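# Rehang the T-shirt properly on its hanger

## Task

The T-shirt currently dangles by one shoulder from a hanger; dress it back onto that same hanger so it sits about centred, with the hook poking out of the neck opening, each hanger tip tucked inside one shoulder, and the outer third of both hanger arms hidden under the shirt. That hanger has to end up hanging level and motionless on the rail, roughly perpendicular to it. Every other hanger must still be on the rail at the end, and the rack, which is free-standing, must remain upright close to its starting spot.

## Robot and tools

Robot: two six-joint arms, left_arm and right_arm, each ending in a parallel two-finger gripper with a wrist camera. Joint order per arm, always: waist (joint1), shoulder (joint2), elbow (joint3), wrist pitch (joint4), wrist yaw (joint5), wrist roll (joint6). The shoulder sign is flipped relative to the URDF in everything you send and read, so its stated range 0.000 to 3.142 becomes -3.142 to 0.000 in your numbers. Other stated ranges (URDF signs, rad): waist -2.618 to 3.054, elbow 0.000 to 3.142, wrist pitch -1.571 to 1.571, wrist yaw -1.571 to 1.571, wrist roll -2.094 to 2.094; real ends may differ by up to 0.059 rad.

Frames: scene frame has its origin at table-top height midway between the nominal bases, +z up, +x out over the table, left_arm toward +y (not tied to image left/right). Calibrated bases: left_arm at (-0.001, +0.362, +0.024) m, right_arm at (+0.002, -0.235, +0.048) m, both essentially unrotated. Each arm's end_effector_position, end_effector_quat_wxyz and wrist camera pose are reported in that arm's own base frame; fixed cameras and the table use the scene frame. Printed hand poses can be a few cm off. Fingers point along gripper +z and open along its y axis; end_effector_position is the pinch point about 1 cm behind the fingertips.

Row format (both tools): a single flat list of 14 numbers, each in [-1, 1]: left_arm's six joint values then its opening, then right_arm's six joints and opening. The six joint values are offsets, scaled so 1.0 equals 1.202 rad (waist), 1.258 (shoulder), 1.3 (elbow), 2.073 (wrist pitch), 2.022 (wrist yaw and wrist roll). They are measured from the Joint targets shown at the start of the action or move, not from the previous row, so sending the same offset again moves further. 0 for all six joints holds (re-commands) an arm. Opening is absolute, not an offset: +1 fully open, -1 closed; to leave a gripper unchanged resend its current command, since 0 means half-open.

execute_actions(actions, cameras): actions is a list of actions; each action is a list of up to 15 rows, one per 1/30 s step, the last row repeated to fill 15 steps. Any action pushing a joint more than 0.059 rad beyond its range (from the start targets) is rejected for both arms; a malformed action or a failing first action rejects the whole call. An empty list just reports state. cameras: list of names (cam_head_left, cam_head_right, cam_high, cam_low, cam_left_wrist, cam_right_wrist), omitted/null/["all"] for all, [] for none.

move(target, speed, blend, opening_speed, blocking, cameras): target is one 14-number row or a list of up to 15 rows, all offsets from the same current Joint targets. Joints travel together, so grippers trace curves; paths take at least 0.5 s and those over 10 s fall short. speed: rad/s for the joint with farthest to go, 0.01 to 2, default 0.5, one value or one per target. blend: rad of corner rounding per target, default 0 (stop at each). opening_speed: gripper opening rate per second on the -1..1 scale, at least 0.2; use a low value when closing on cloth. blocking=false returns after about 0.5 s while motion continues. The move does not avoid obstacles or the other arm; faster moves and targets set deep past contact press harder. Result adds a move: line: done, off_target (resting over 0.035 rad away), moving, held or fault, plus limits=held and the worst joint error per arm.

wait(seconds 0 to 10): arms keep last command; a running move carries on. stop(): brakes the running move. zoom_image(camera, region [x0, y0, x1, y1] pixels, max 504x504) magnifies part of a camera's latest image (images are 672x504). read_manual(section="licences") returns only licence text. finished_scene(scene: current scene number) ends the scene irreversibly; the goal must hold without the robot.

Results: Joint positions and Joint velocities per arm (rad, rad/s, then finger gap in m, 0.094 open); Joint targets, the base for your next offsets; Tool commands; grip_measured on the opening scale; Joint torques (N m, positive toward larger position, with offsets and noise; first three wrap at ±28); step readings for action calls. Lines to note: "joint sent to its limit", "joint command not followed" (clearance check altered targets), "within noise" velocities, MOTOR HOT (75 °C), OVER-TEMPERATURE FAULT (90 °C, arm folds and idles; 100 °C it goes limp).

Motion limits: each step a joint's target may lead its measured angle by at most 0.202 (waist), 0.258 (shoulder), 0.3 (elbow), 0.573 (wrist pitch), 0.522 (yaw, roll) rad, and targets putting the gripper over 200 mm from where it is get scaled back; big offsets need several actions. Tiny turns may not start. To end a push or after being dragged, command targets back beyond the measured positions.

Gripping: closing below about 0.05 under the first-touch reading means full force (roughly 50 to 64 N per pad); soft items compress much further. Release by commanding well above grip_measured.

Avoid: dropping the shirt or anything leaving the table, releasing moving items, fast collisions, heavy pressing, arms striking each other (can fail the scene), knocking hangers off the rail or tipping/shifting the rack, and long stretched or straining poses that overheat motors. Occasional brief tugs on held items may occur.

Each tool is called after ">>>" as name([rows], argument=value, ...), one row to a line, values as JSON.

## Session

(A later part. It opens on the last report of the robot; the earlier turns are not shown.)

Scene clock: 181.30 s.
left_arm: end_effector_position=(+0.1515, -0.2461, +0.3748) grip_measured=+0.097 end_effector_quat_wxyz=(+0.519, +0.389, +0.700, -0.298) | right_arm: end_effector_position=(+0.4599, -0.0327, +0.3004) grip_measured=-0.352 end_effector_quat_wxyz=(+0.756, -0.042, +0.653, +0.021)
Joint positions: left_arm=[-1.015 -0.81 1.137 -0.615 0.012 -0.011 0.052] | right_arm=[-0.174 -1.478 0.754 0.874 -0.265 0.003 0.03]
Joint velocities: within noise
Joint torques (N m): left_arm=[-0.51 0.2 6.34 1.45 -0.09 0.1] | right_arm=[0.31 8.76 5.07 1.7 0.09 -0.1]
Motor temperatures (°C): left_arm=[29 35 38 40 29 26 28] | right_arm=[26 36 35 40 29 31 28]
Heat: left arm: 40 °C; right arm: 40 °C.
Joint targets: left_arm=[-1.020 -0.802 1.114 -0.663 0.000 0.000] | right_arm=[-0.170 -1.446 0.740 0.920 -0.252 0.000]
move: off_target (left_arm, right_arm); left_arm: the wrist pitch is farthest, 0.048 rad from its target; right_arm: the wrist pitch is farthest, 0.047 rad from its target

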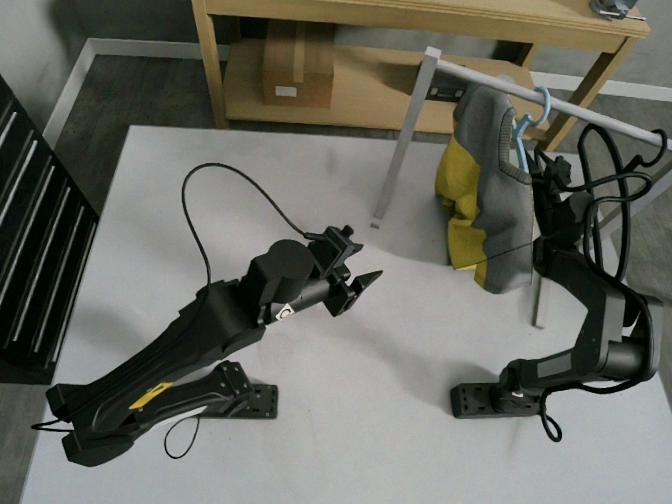

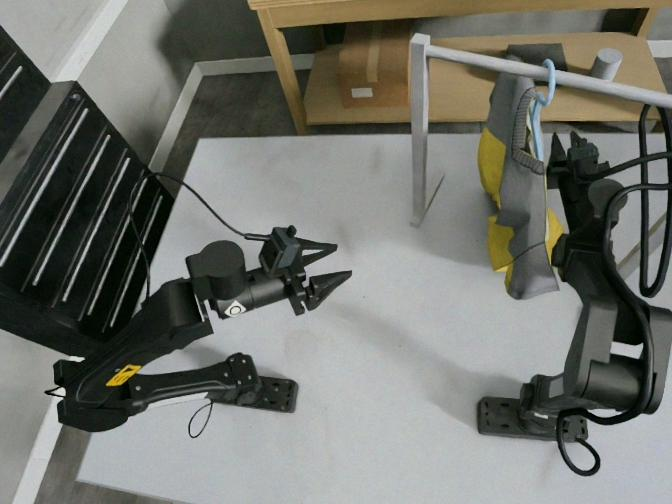

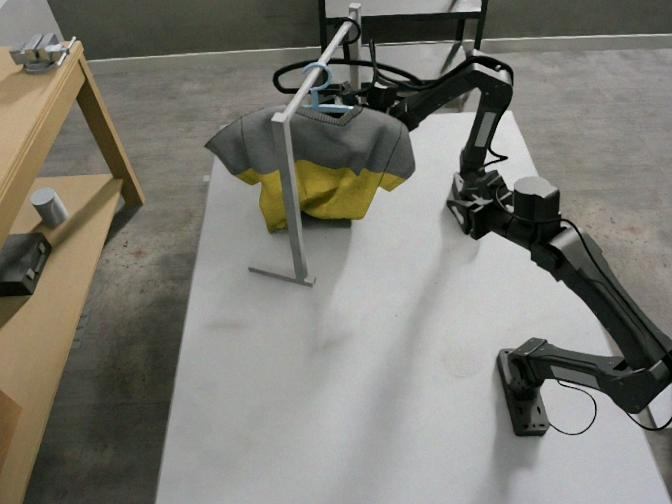

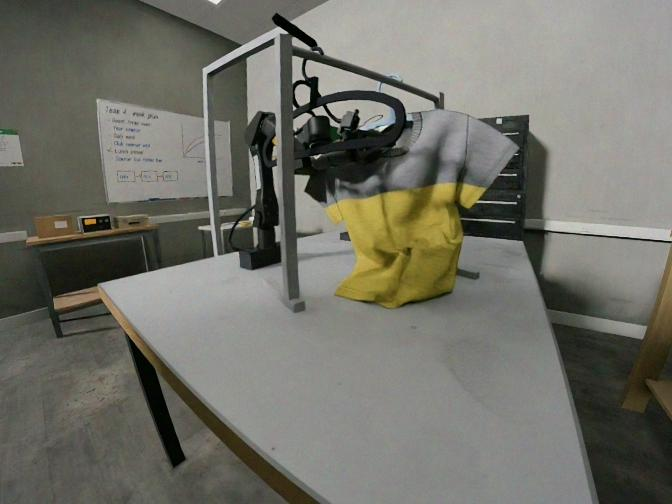

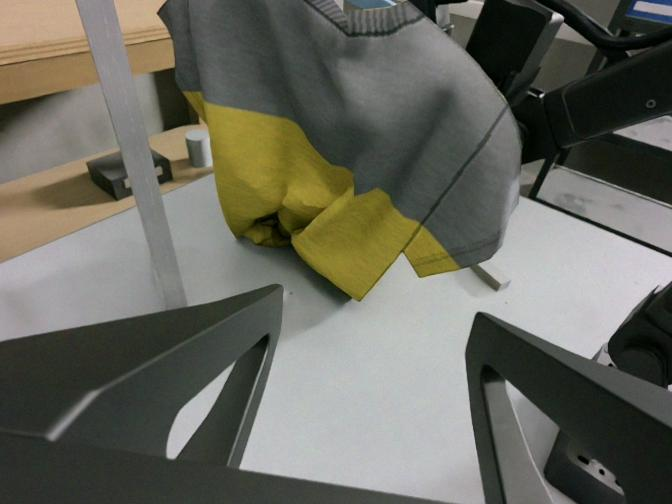

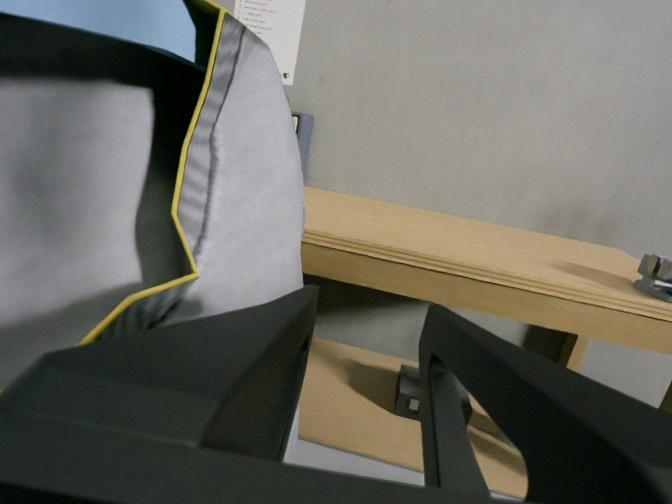

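>>> move(target=[0,0,0,0,0,0,0.1,0,0.3339,0.4638,-0.9826,0.1246,0,-1], speed=1.0, opening_speed=1.5)

>>> zoom_image(camera="cam_head_right", region=[420, 30, 672, 330])

>>> zoom_image(camera="cam_low", region=[270, 30, 530, 310])

Scene clock: 186.37 s.
left_arm: end_effector_position=(+0.1515, -0.2461, +0.3748) grip_measured=+0.097 end_effector_quat_wxyz=(+0.519, +0.389, +0.700, -0.298) | right_arm: end_effector_position=(+0.2692, -0.0463, +0.2866) grip_measured=-0.990 end_effector_quat_wxyz=(+0.362, +0.082, +0.928, -0.031)
Joint positions: left_arm=[-1.015 -0.81 1.137 -0.615 0.012 -0.011 0.052] | right_arm=[-0.174 -1.034 1.307 -1.099 -0.001 0.003 0]
Joint velocities: within noise
Joint torques (N m): left_arm=[-0.54 0.35 6.42 1.51 -0.08 0.11] | right_arm=[0.35 1.8 8.18 0.88 0.07 -0.1]
Motor temperatures (°C): left_arm=[29 35 38 40 29 26 28] | right_arm=[26 36 35 40 29 30 28]
Heat: left arm: 40 °C; right arm: 40 °C.
Joint targets: left_arm=[-1.020 -0.802 1.114 -0.663 0.000 0.000] | right_arm=[-0.170 -1.026 1.343 -1.117 0.000 0.000]
move: off_target (left_arm, right_arm); left_arm: the wrist pitch is farthest, 0.048 rad from its target; right_arm: the elbow is farthest, 0.036 rad from its target

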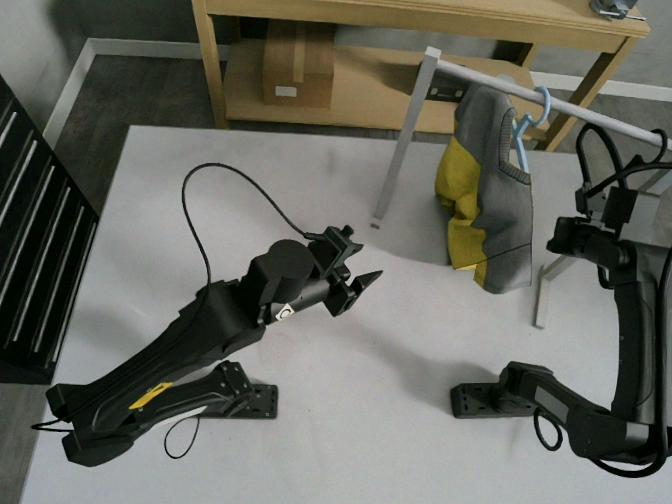

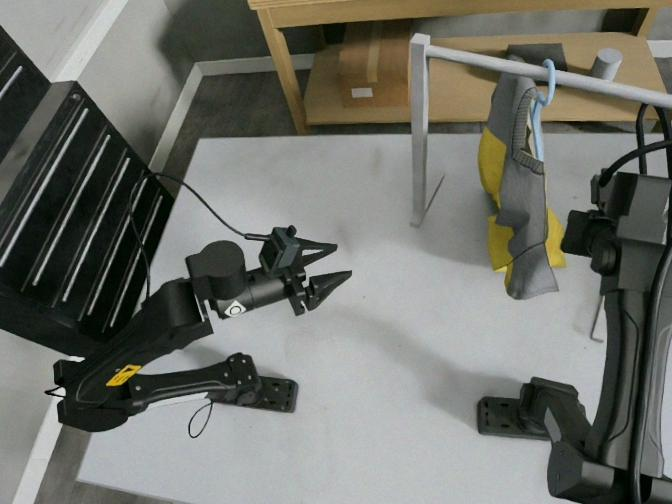

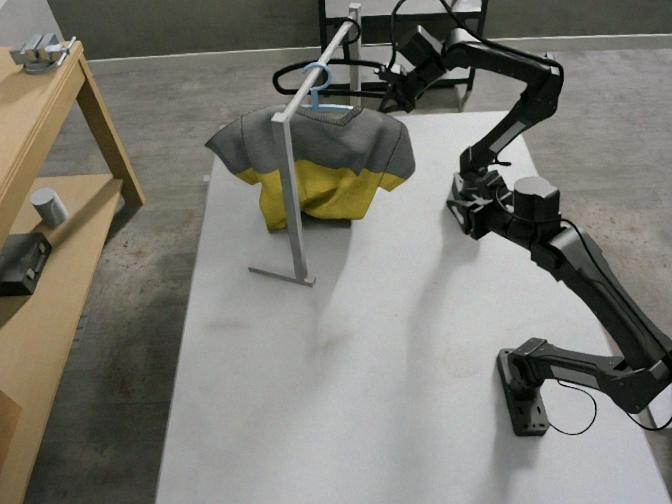

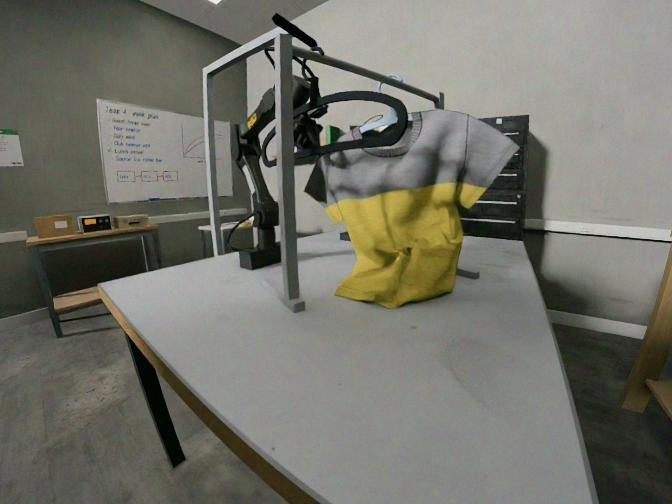

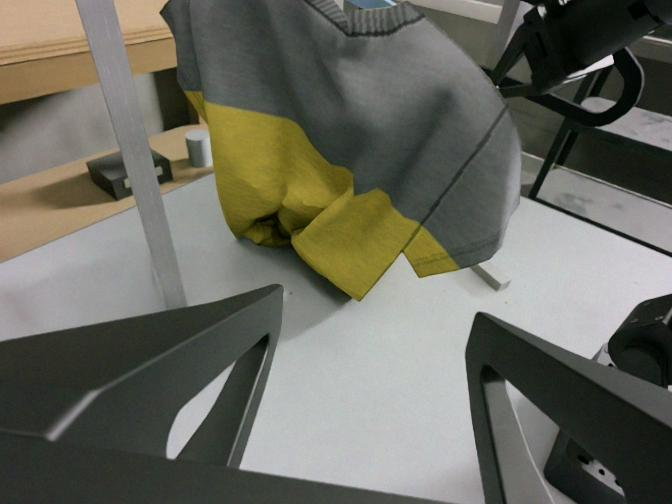

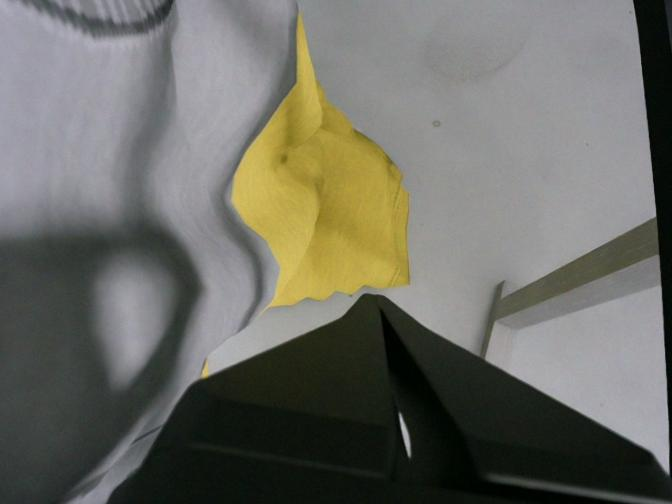

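Scaled by 1.680 from the camera's 672x504 image, which has a finer 960x720 frame.

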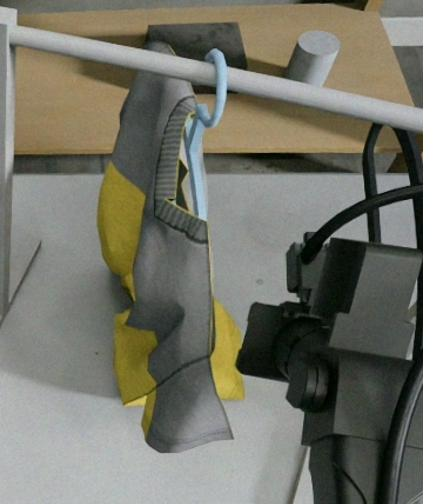

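Scaled by 1.800 from the camera's 672x504 image, which has a finer 960x720 frame.

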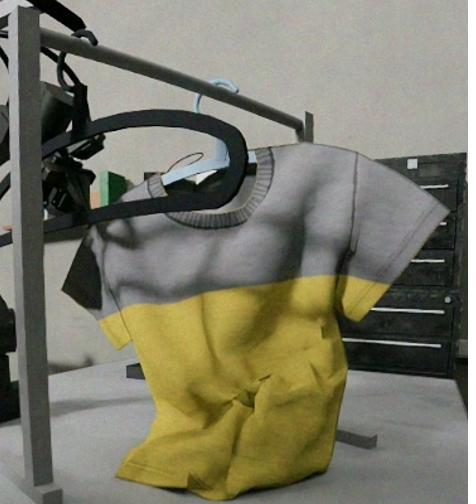

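>>> move(target=[0,0,0,0,0,0,0.1,0.416,0,0,0,0,0,-1], speed=0.35, cameras=["cam_head_right","cam_head_left","cam_high"])

>>> zoom_image(camera="cam_head_right", region=[420, 30, 672, 330])

Scene clock: 188.40 s.
left_arm: end_effector_position=(+0.1515, -0.2461, +0.3748) grip_measured=+0.097 end_effector_quat_wxyz=(+0.519, +0.389, +0.700, -0.298) | right_arm: end_effector_position=(+0.2587, +0.0878, +0.2866) grip_measured=-0.991 end_effector_quat_wxyz=(+0.359, -0.149, +0.919, +0.058)
Joint positions: left_arm=[-1.015 -0.81 1.137 -0.615 0.012 -0.011 0.052] | right_arm=[0.326 -1.034 1.307 -1.099 0.004 0.003 0]
Joint velocities: within noise
Joint torques (N m): left_arm=[-0.36 0.25 6.38 1.44 -0.08 0.1] | right_arm=[0.31 1.78 8.18 0.89 0.02 -0.1]
Motor temperatures (°C): left_arm=[29 35 38 40 29 26 27] | right_arm=[26 35 35 40 29 30 28]
Heat: left arm: 40 °C; right arm: 40 °C.
Joint targets: left_arm=[-1.020 -0.802 1.114 -0.663 0.000 0.000] | right_arm=[0.330 -1.026 1.343 -1.117 0.000 0.000]
move: off_target (left_arm, right_arm); left_arm: the wrist pitch is farthest, 0.048 rad from its target; right_arm: the elbow is farthest, 0.036 rad from its target
Images, in order (width x height): cam_head_left 672x504, cam_head_right 672x504, cam_high 672x504.

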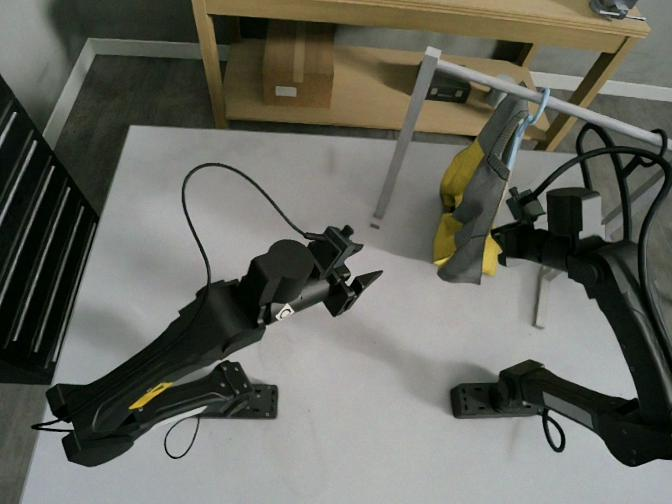

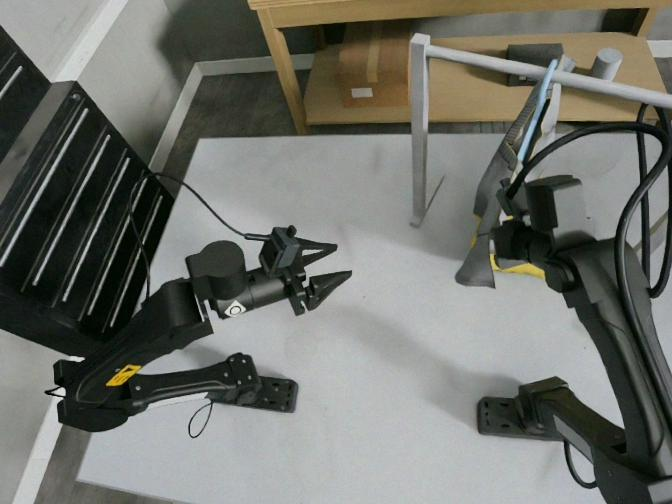

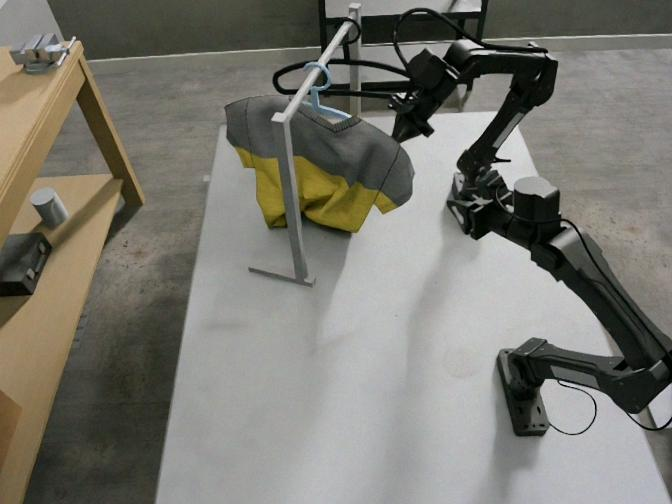

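Scaled by 1.680 from the camera's 672x504 image, which has a finer 960x720 frame.

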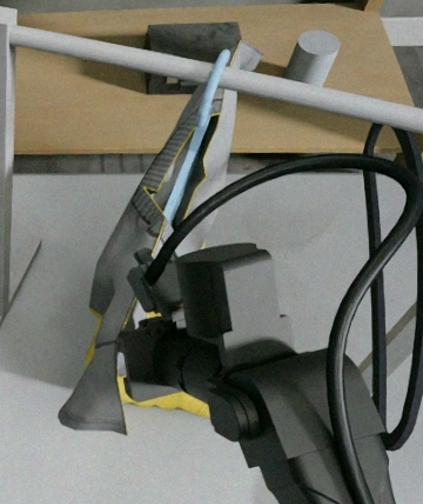

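>>> move(target=[0,0,0,0,0,0,0.1,-0.416,0,0,0,0,0,-1], speed=0.45, cameras=["cam_head_right","cam_head_left","cam_high","cam_low"])

>>> zoom_image(camera="cam_head_right", region=[420, 30, 672, 330])

>>> zoom_image(camera="cam_low", region=[270, 30, 530, 310])

>>> zoom_image(camera="cam_high", region=[200, 40, 480, 250])

>>> zoom_image(camera="cam_head_left", region=[420, 70, 580, 310])

Scene clock: 190.10 s.
left_arm: end_effector_position=(+0.1515, -0.2461, +0.3748) grip_measured=+0.097 end_effector_quat_wxyz=(+0.519, +0.389, +0.700, -0.298) | right_arm: end_effector_position=(+0.2694, -0.0449, +0.2866) grip_measured=-0.990 end_effector_quat_wxyz=(+0.362, +0.081, +0.928, -0.031)
Joint positions: left_arm=[-1.015 -0.81 1.137 -0.615 0.012 -0.011 0.052] | right_arm=[-0.165 -1.034 1.307 -1.099 0.005 0.006 0]
Joint velocities: within noise
Joint torques (N m): left_arm=[-0.38 0.25 6.42 1.5 -0.13 0.09] | right_arm=[-0.36 1.78 8.18 0.89 0.02 -0.1]
Motor temperatures (°C): left_arm=[29 35 38 40 29 26 27] | right_arm=[26 35 35 40 29 30 28]
Heat: left arm: 40 °C; right arm: 40 °C.
Joint targets: left_arm=[-1.020 -0.802 1.114 -0.663 0.000 0.000] | right_arm=[-0.170 -1.026 1.343 -1.117 0.000 0.000]
move: off_target (left_arm, right_arm); left_arm: the wrist pitch is farthest, 0.048 rad from its target; right_arm: the elbow is farthest, 0.036 rad from its target
Images, in order (width x height): cam_head_left 672x504, cam_head_right 672x504, cam_high 672x504, cam_low 672x504.

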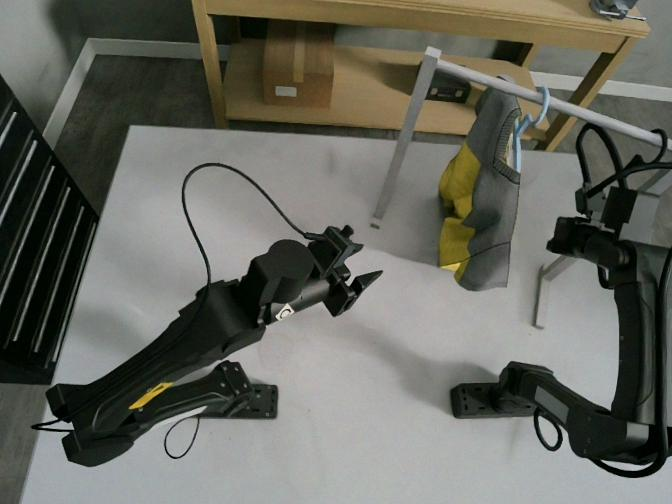

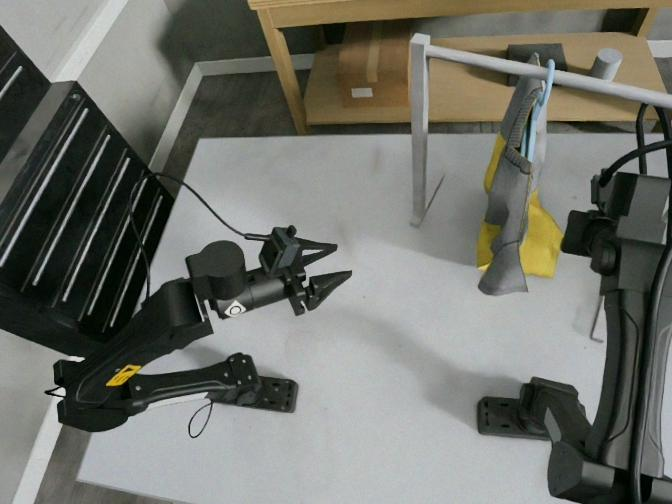

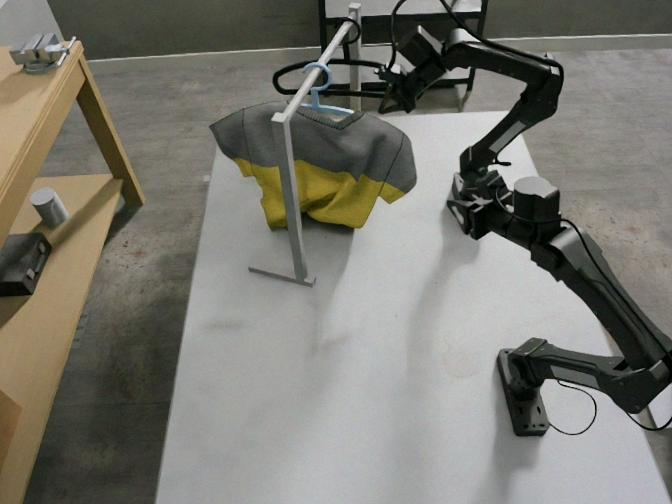

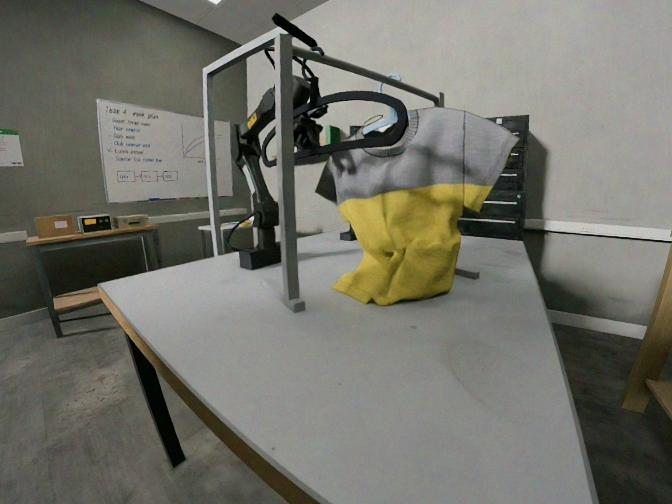

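Scaled by 1.680 from the camera's 672x504 image, which has a finer 960x720 frame.

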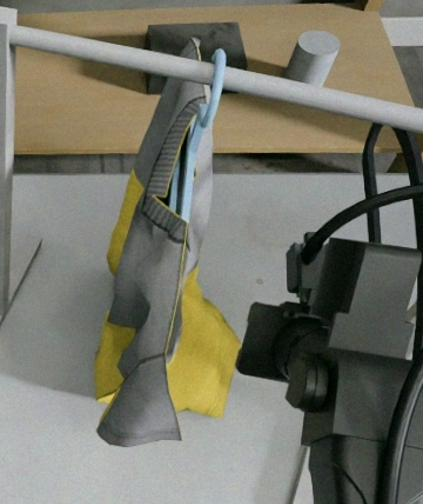

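Scaled by 1.800 from the camera's 672x504 image, which has a finer 960x720 frame.

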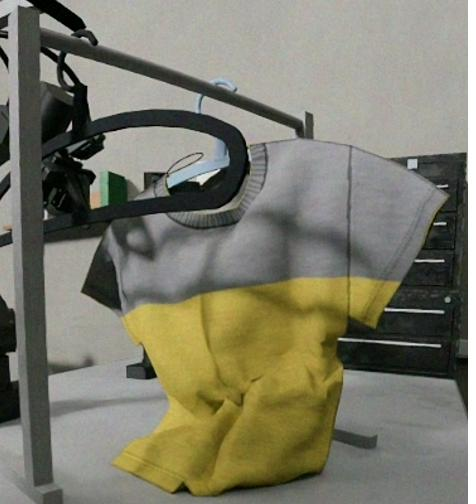

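Scaled by 1.800 from the camera's 672x504 image, which has a finer 960x720 frame.

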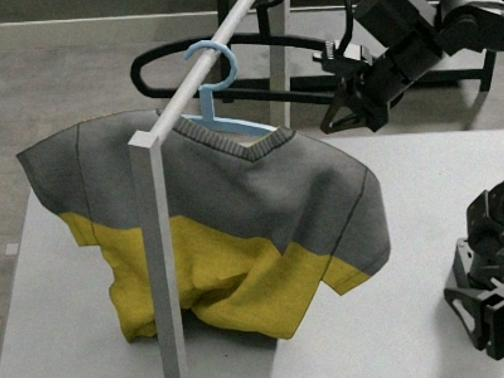

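Scaled by 2.100 from the camera's 672x504 image, which has a finer 960x720 frame.

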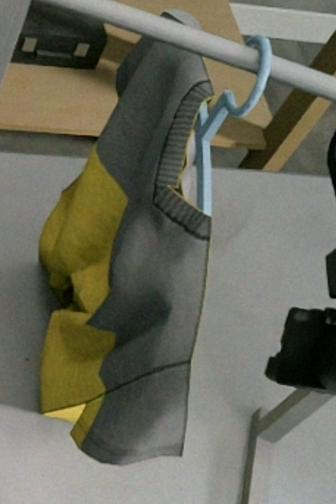

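>>> move([
  [0,0,0,0,0,0,0.1,0.557,0,0,0,0,0,-1],
  [0,0,0,0,0,0,0.1,0,0,0,0,0,0,-1],
], speed=[0.45,0.45], cameras=["cam_head_right","cam_head_left","cam_high","cam_low"])

>>> zoom_image(camera="cam_head_left", region=[420, 70, 580, 310])

>>> zoom_image(camera="cam_low", region=[270, 30, 530, 310])

>>> zoom_image(camera="cam_high", region=[200, 40, 480, 250])

Scene clock: 193.93 s.
left_arm: end_effector_position=(+0.1515, -0.2461, +0.3748) grip_measured=+0.097 end_effector_quat_wxyz=(+0.519, +0.389, +0.700, -0.298) | right_arm: end_effector_position=(+0.2692, -0.0448, +0.2864) grip_measured=-0.990 end_effector_quat_wxyz=(+0.362, +0.080, +0.928, -0.032)
Joint positions: left_arm=[-1.015 -0.81 1.137 -0.615 0.012 -0.011 0.052] | right_arm=[-0.165 -1.034 1.307 -1.101 0.005 0.005 0]
Joint velocities: within noise
Joint torques (N m): left_arm=[-0.47 0.34 6.22 1.45 -0.1 0.13] | right_arm=[-0.35 1.8 8.18 0.9 0 -0.1]
Motor temperatures (°C): left_arm=[29 35 38 40 29 26 27] | right_arm=[26 35 35 39 29 30 28]
Heat: left arm: 40 °C; right arm: 39 °C.
Joint targets: left_arm=[-1.020 -0.802 1.114 -0.663 0.000 0.000] | right_arm=[-0.170 -1.026 1.343 -1.117 0.000 0.000]
move: off_target (left_arm, right_arm); left_arm: the wrist pitch is farthest, 0.048 rad from its target; right_arm: the elbow is farthest, 0.036 rad from its target
Images, in order (width x height): cam_head_left 672x504, cam_head_right 672x504, cam_high 672x504, cam_low 672x504.

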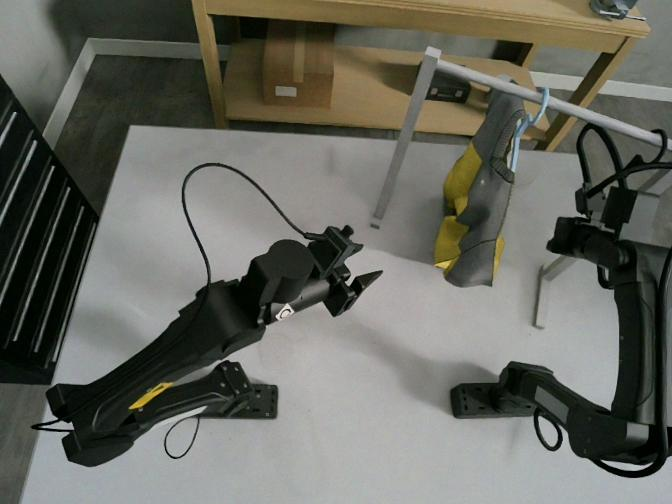

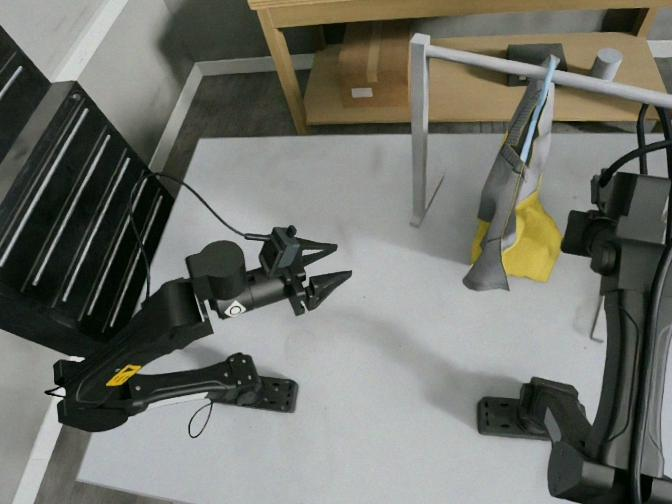

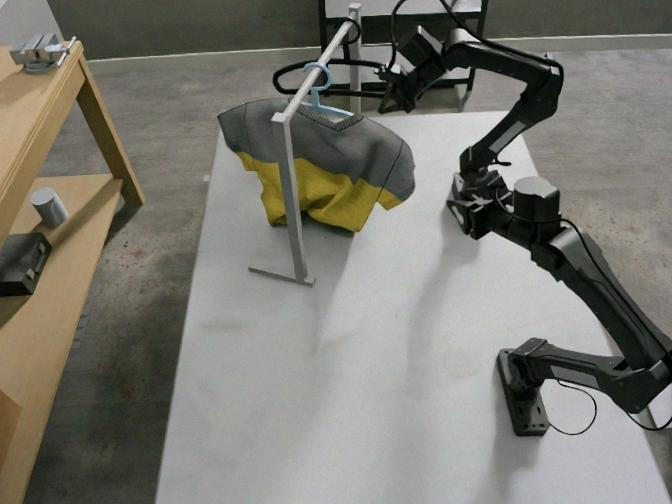

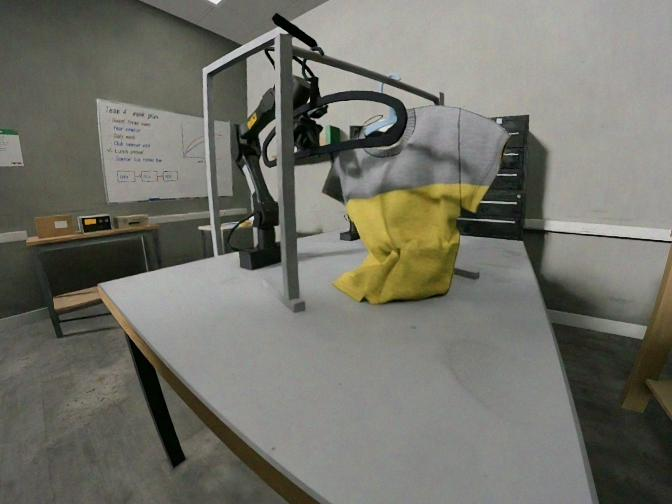

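Scaled by 2.100 from the camera's 672x504 image, which has a finer 960x720 frame.

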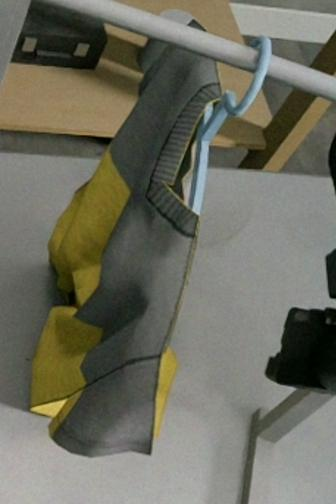

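Scaled by 1.800 from the camera's 672x504 image, which has a finer 960x720 frame.

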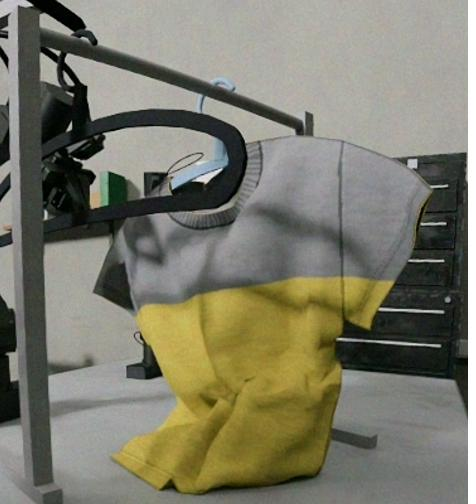

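Scaled by 1.800 from the camera's 672x504 image, which has a finer 960x720 frame.

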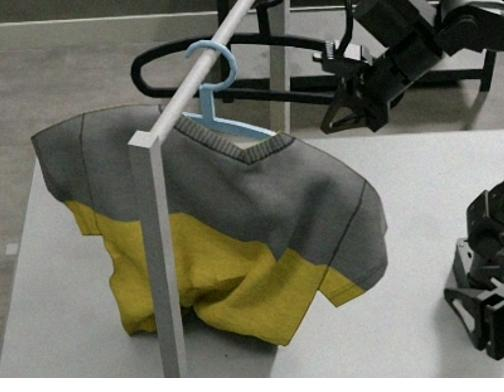

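>>> move([
  [0,0,0,0,0,0,0.1,0.657,0,0,0,0,0,-1],
  [0,0,0,0,0,0,0.1,0,0,0,0,0,0,-1],
], speed=[0.5,0.5], cameras=["cam_head_left","cam_high","cam_low"])

>>> zoom_image(camera="cam_head_left", region=[420, 70, 580, 310])

>>> zoom_image(camera="cam_low", region=[270, 30, 530, 310])

>>> zoom_image(camera="cam_high", region=[200, 40, 480, 250])

Scene clock: 198.50 s.
left_arm: end_effector_position=(+0.1515, -0.2461, +0.3748) grip_measured=+0.097 end_effector_quat_wxyz=(+0.519, +0.389, +0.700, -0.298) | right_arm: end_effector_position=(+0.2692, -0.0446, +0.2864) grip_measured=-0.991 end_effector_quat_wxyz=(+0.362, +0.079, +0.928, -0.031)
Joint positions: left_arm=[-1.015 -0.81 1.137 -0.615 0.012 -0.011 0.052] | right_arm=[-0.165 -1.034 1.307 -1.101 0.004 0.003 0]
Joint velocities: within noise
Joint torques (N m): left_arm=[-0.34 0.35 6.24 1.5 -0.08 0.07] | right_arm=[-0.36 1.8 8.18 0.91 0 -0.1]
Motor temperatures (°C): left_arm=[29 35 38 40 29 26 27] | right_arm=[26 35 35 39 29 30 28]
Heat: left arm: 40 °C; right arm: 39 °C.
Joint targets: left_arm=[-1.020 -0.802 1.114 -0.663 0.000 0.000] | right_arm=[-0.170 -1.026 1.343 -1.117 0.000 0.000]
move: off_target (left_arm, right_arm); left_arm: the wrist pitch is farthest, 0.048 rad from its target; right_arm: the elbow is farthest, 0.036 rad from its target
Images, in order (width x height): cam_head_left 672x504, cam_high 672x504, cam_low 672x504.

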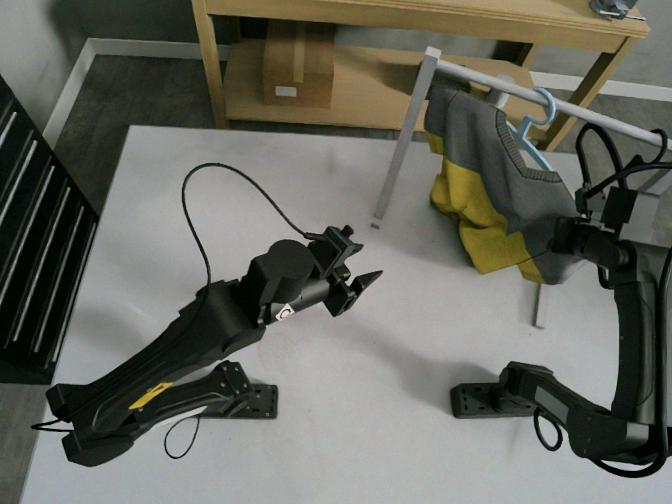

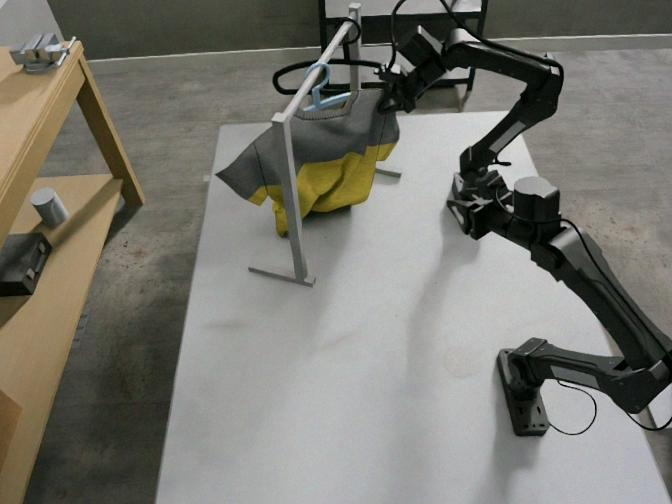

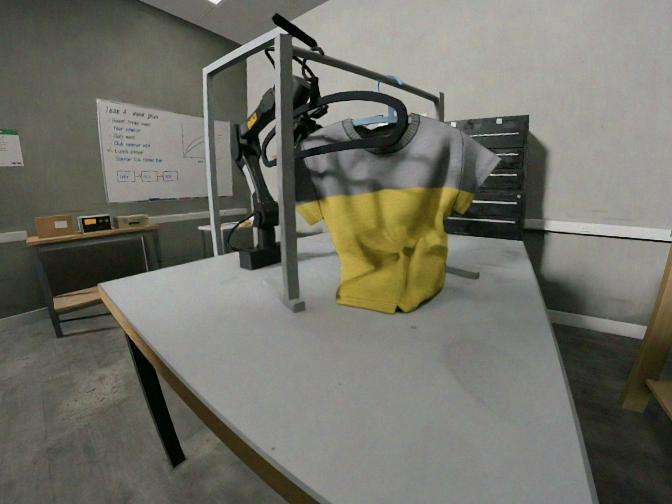

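Scaled by 2.100 from the camera's 672x504 image, which has a finer 960x720 frame.

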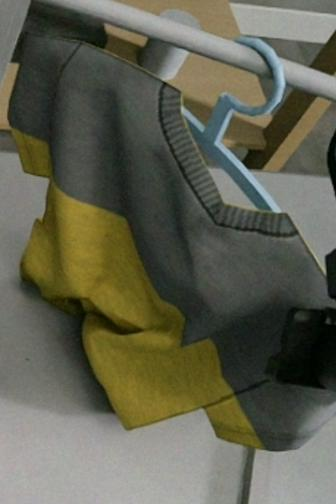

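Scaled by 1.800 from the camera's 672x504 image, which has a finer 960x720 frame.

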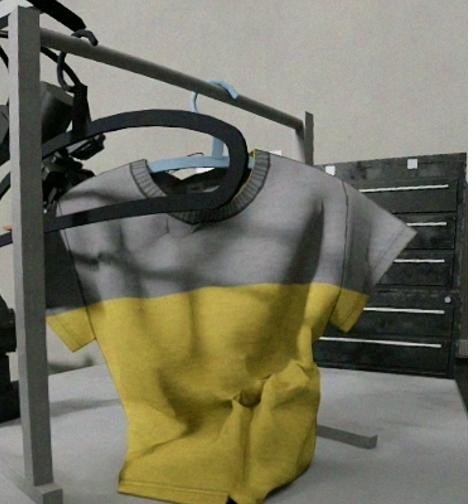

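Scaled by 1.800 from the camera's 672x504 image, which has a finer 960x720 frame.

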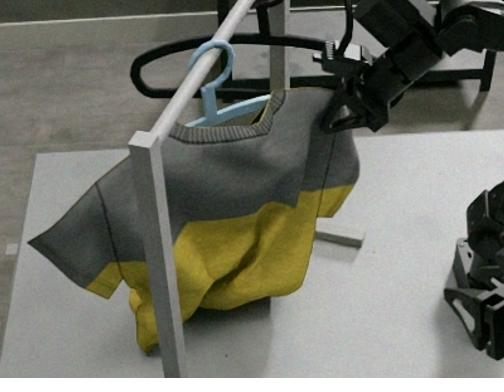

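>>> execute_actions(actions=[], cameras=["cam_head_left","cam_high","cam_low","cam_right_wrist"])

Scene clock: 199.57 s.
left_arm: end_effector_position=(+0.1515, -0.2461, +0.3748) grip_measured=+0.097 end_effector_quat_wxyz=(+0.519, +0.389, +0.700, -0.298) | right_arm: end_effector_position=(+0.2693, -0.0443, +0.2864) grip_measured=-0.991 end_effector_quat_wxyz=(+0.362, +0.079, +0.928, -0.030)
Joint positions: left_arm=[-1.015 -0.81 1.137 -0.615 0.012 -0.011 0.052] | right_arm=[-0.165 -1.034 1.307 -1.101 0.002 0.003 0]
Joint velocities: within noise
Joint torques (N m): left_arm=[-0.29 0.2 6.49 1.51 -0.12 0.11] | right_arm=[-0.35 1.8 8.2 0.91 0 -0.1]
Motor temperatures (°C): left_arm=[29 35 38 40 29 26 27] | right_arm=[26 35 35 39 29 30 28]
Heat: left arm: 40 °C; right arm: 39 °C.
Joint targets: left_arm=[-1.020 -0.802 1.114 -0.663 0.000 0.000] | right_arm=[-0.170 -1.026 1.343 -1.117 0.000 0.000]
Tool commands: left_gripper/opening=+0.1 right_gripper/opening=-1.0
Images, in order (width x height): cam_head_left 672x504, cam_high 672x504, cam_low 672x504, cam_right_wrist 672x504.

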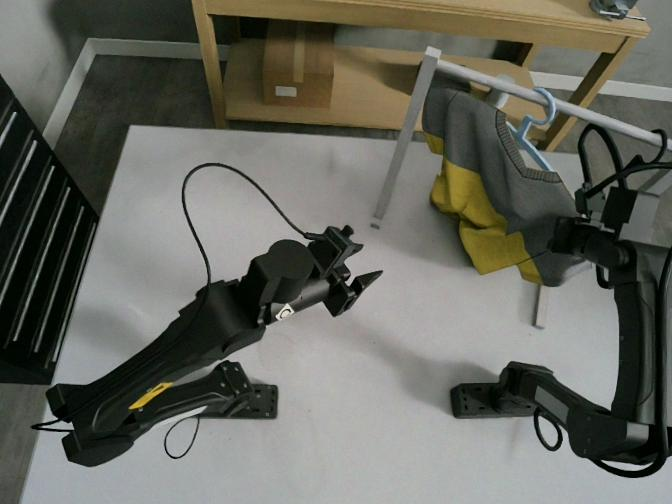

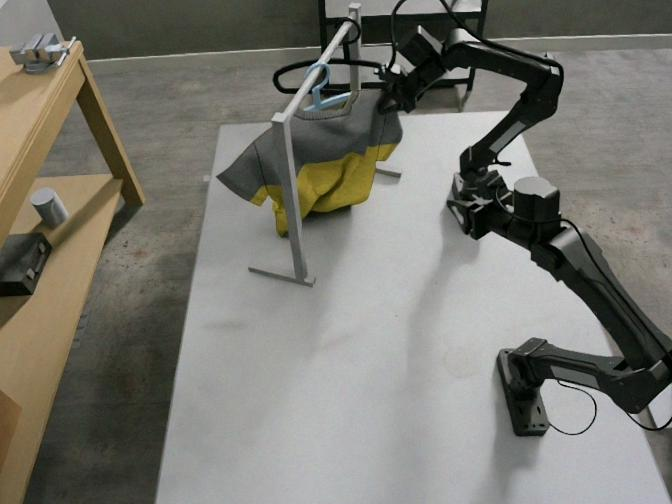

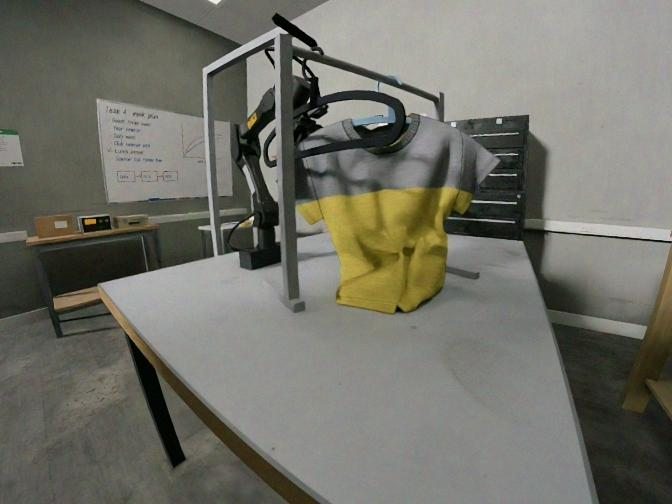

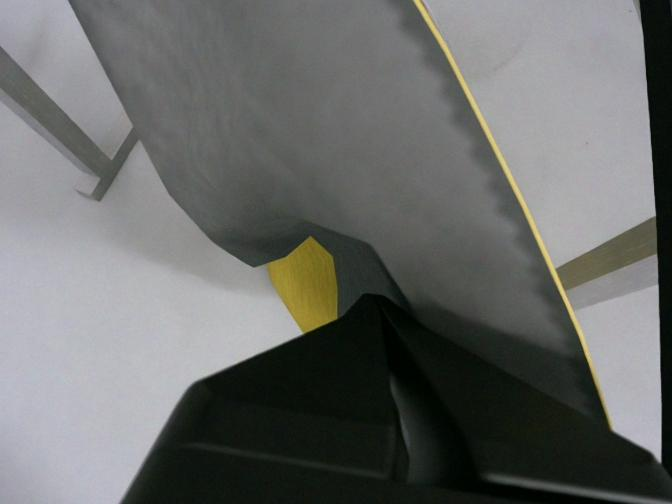

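>>> zoom_image(camera="cam_head_left", region=[400, 60, 672, 300])

>>> zoom_image(camera="cam_high", region=[210, 0, 460, 200])

>>> zoom_image(camera="cam_low", region=[220, 10, 520, 250])

Scaled by 1.853 from the camera's 672x504 image, which has a finer 960x720 frame.

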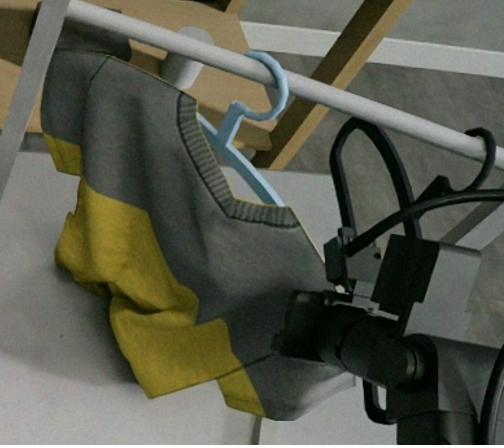

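Scaled by 2.016 from the camera's 672x504 image, which has a finer 960x720 frame.

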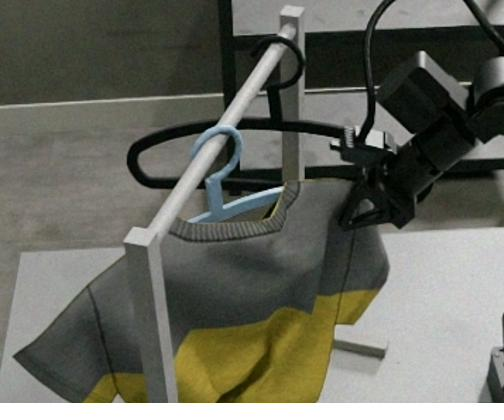

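Scaled by 1.680 from the camera's 672x504 image, which has a finer 960x720 frame.

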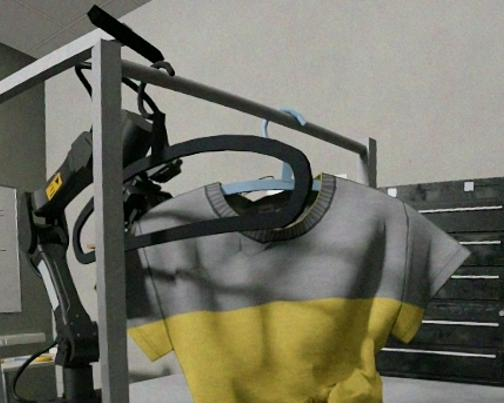

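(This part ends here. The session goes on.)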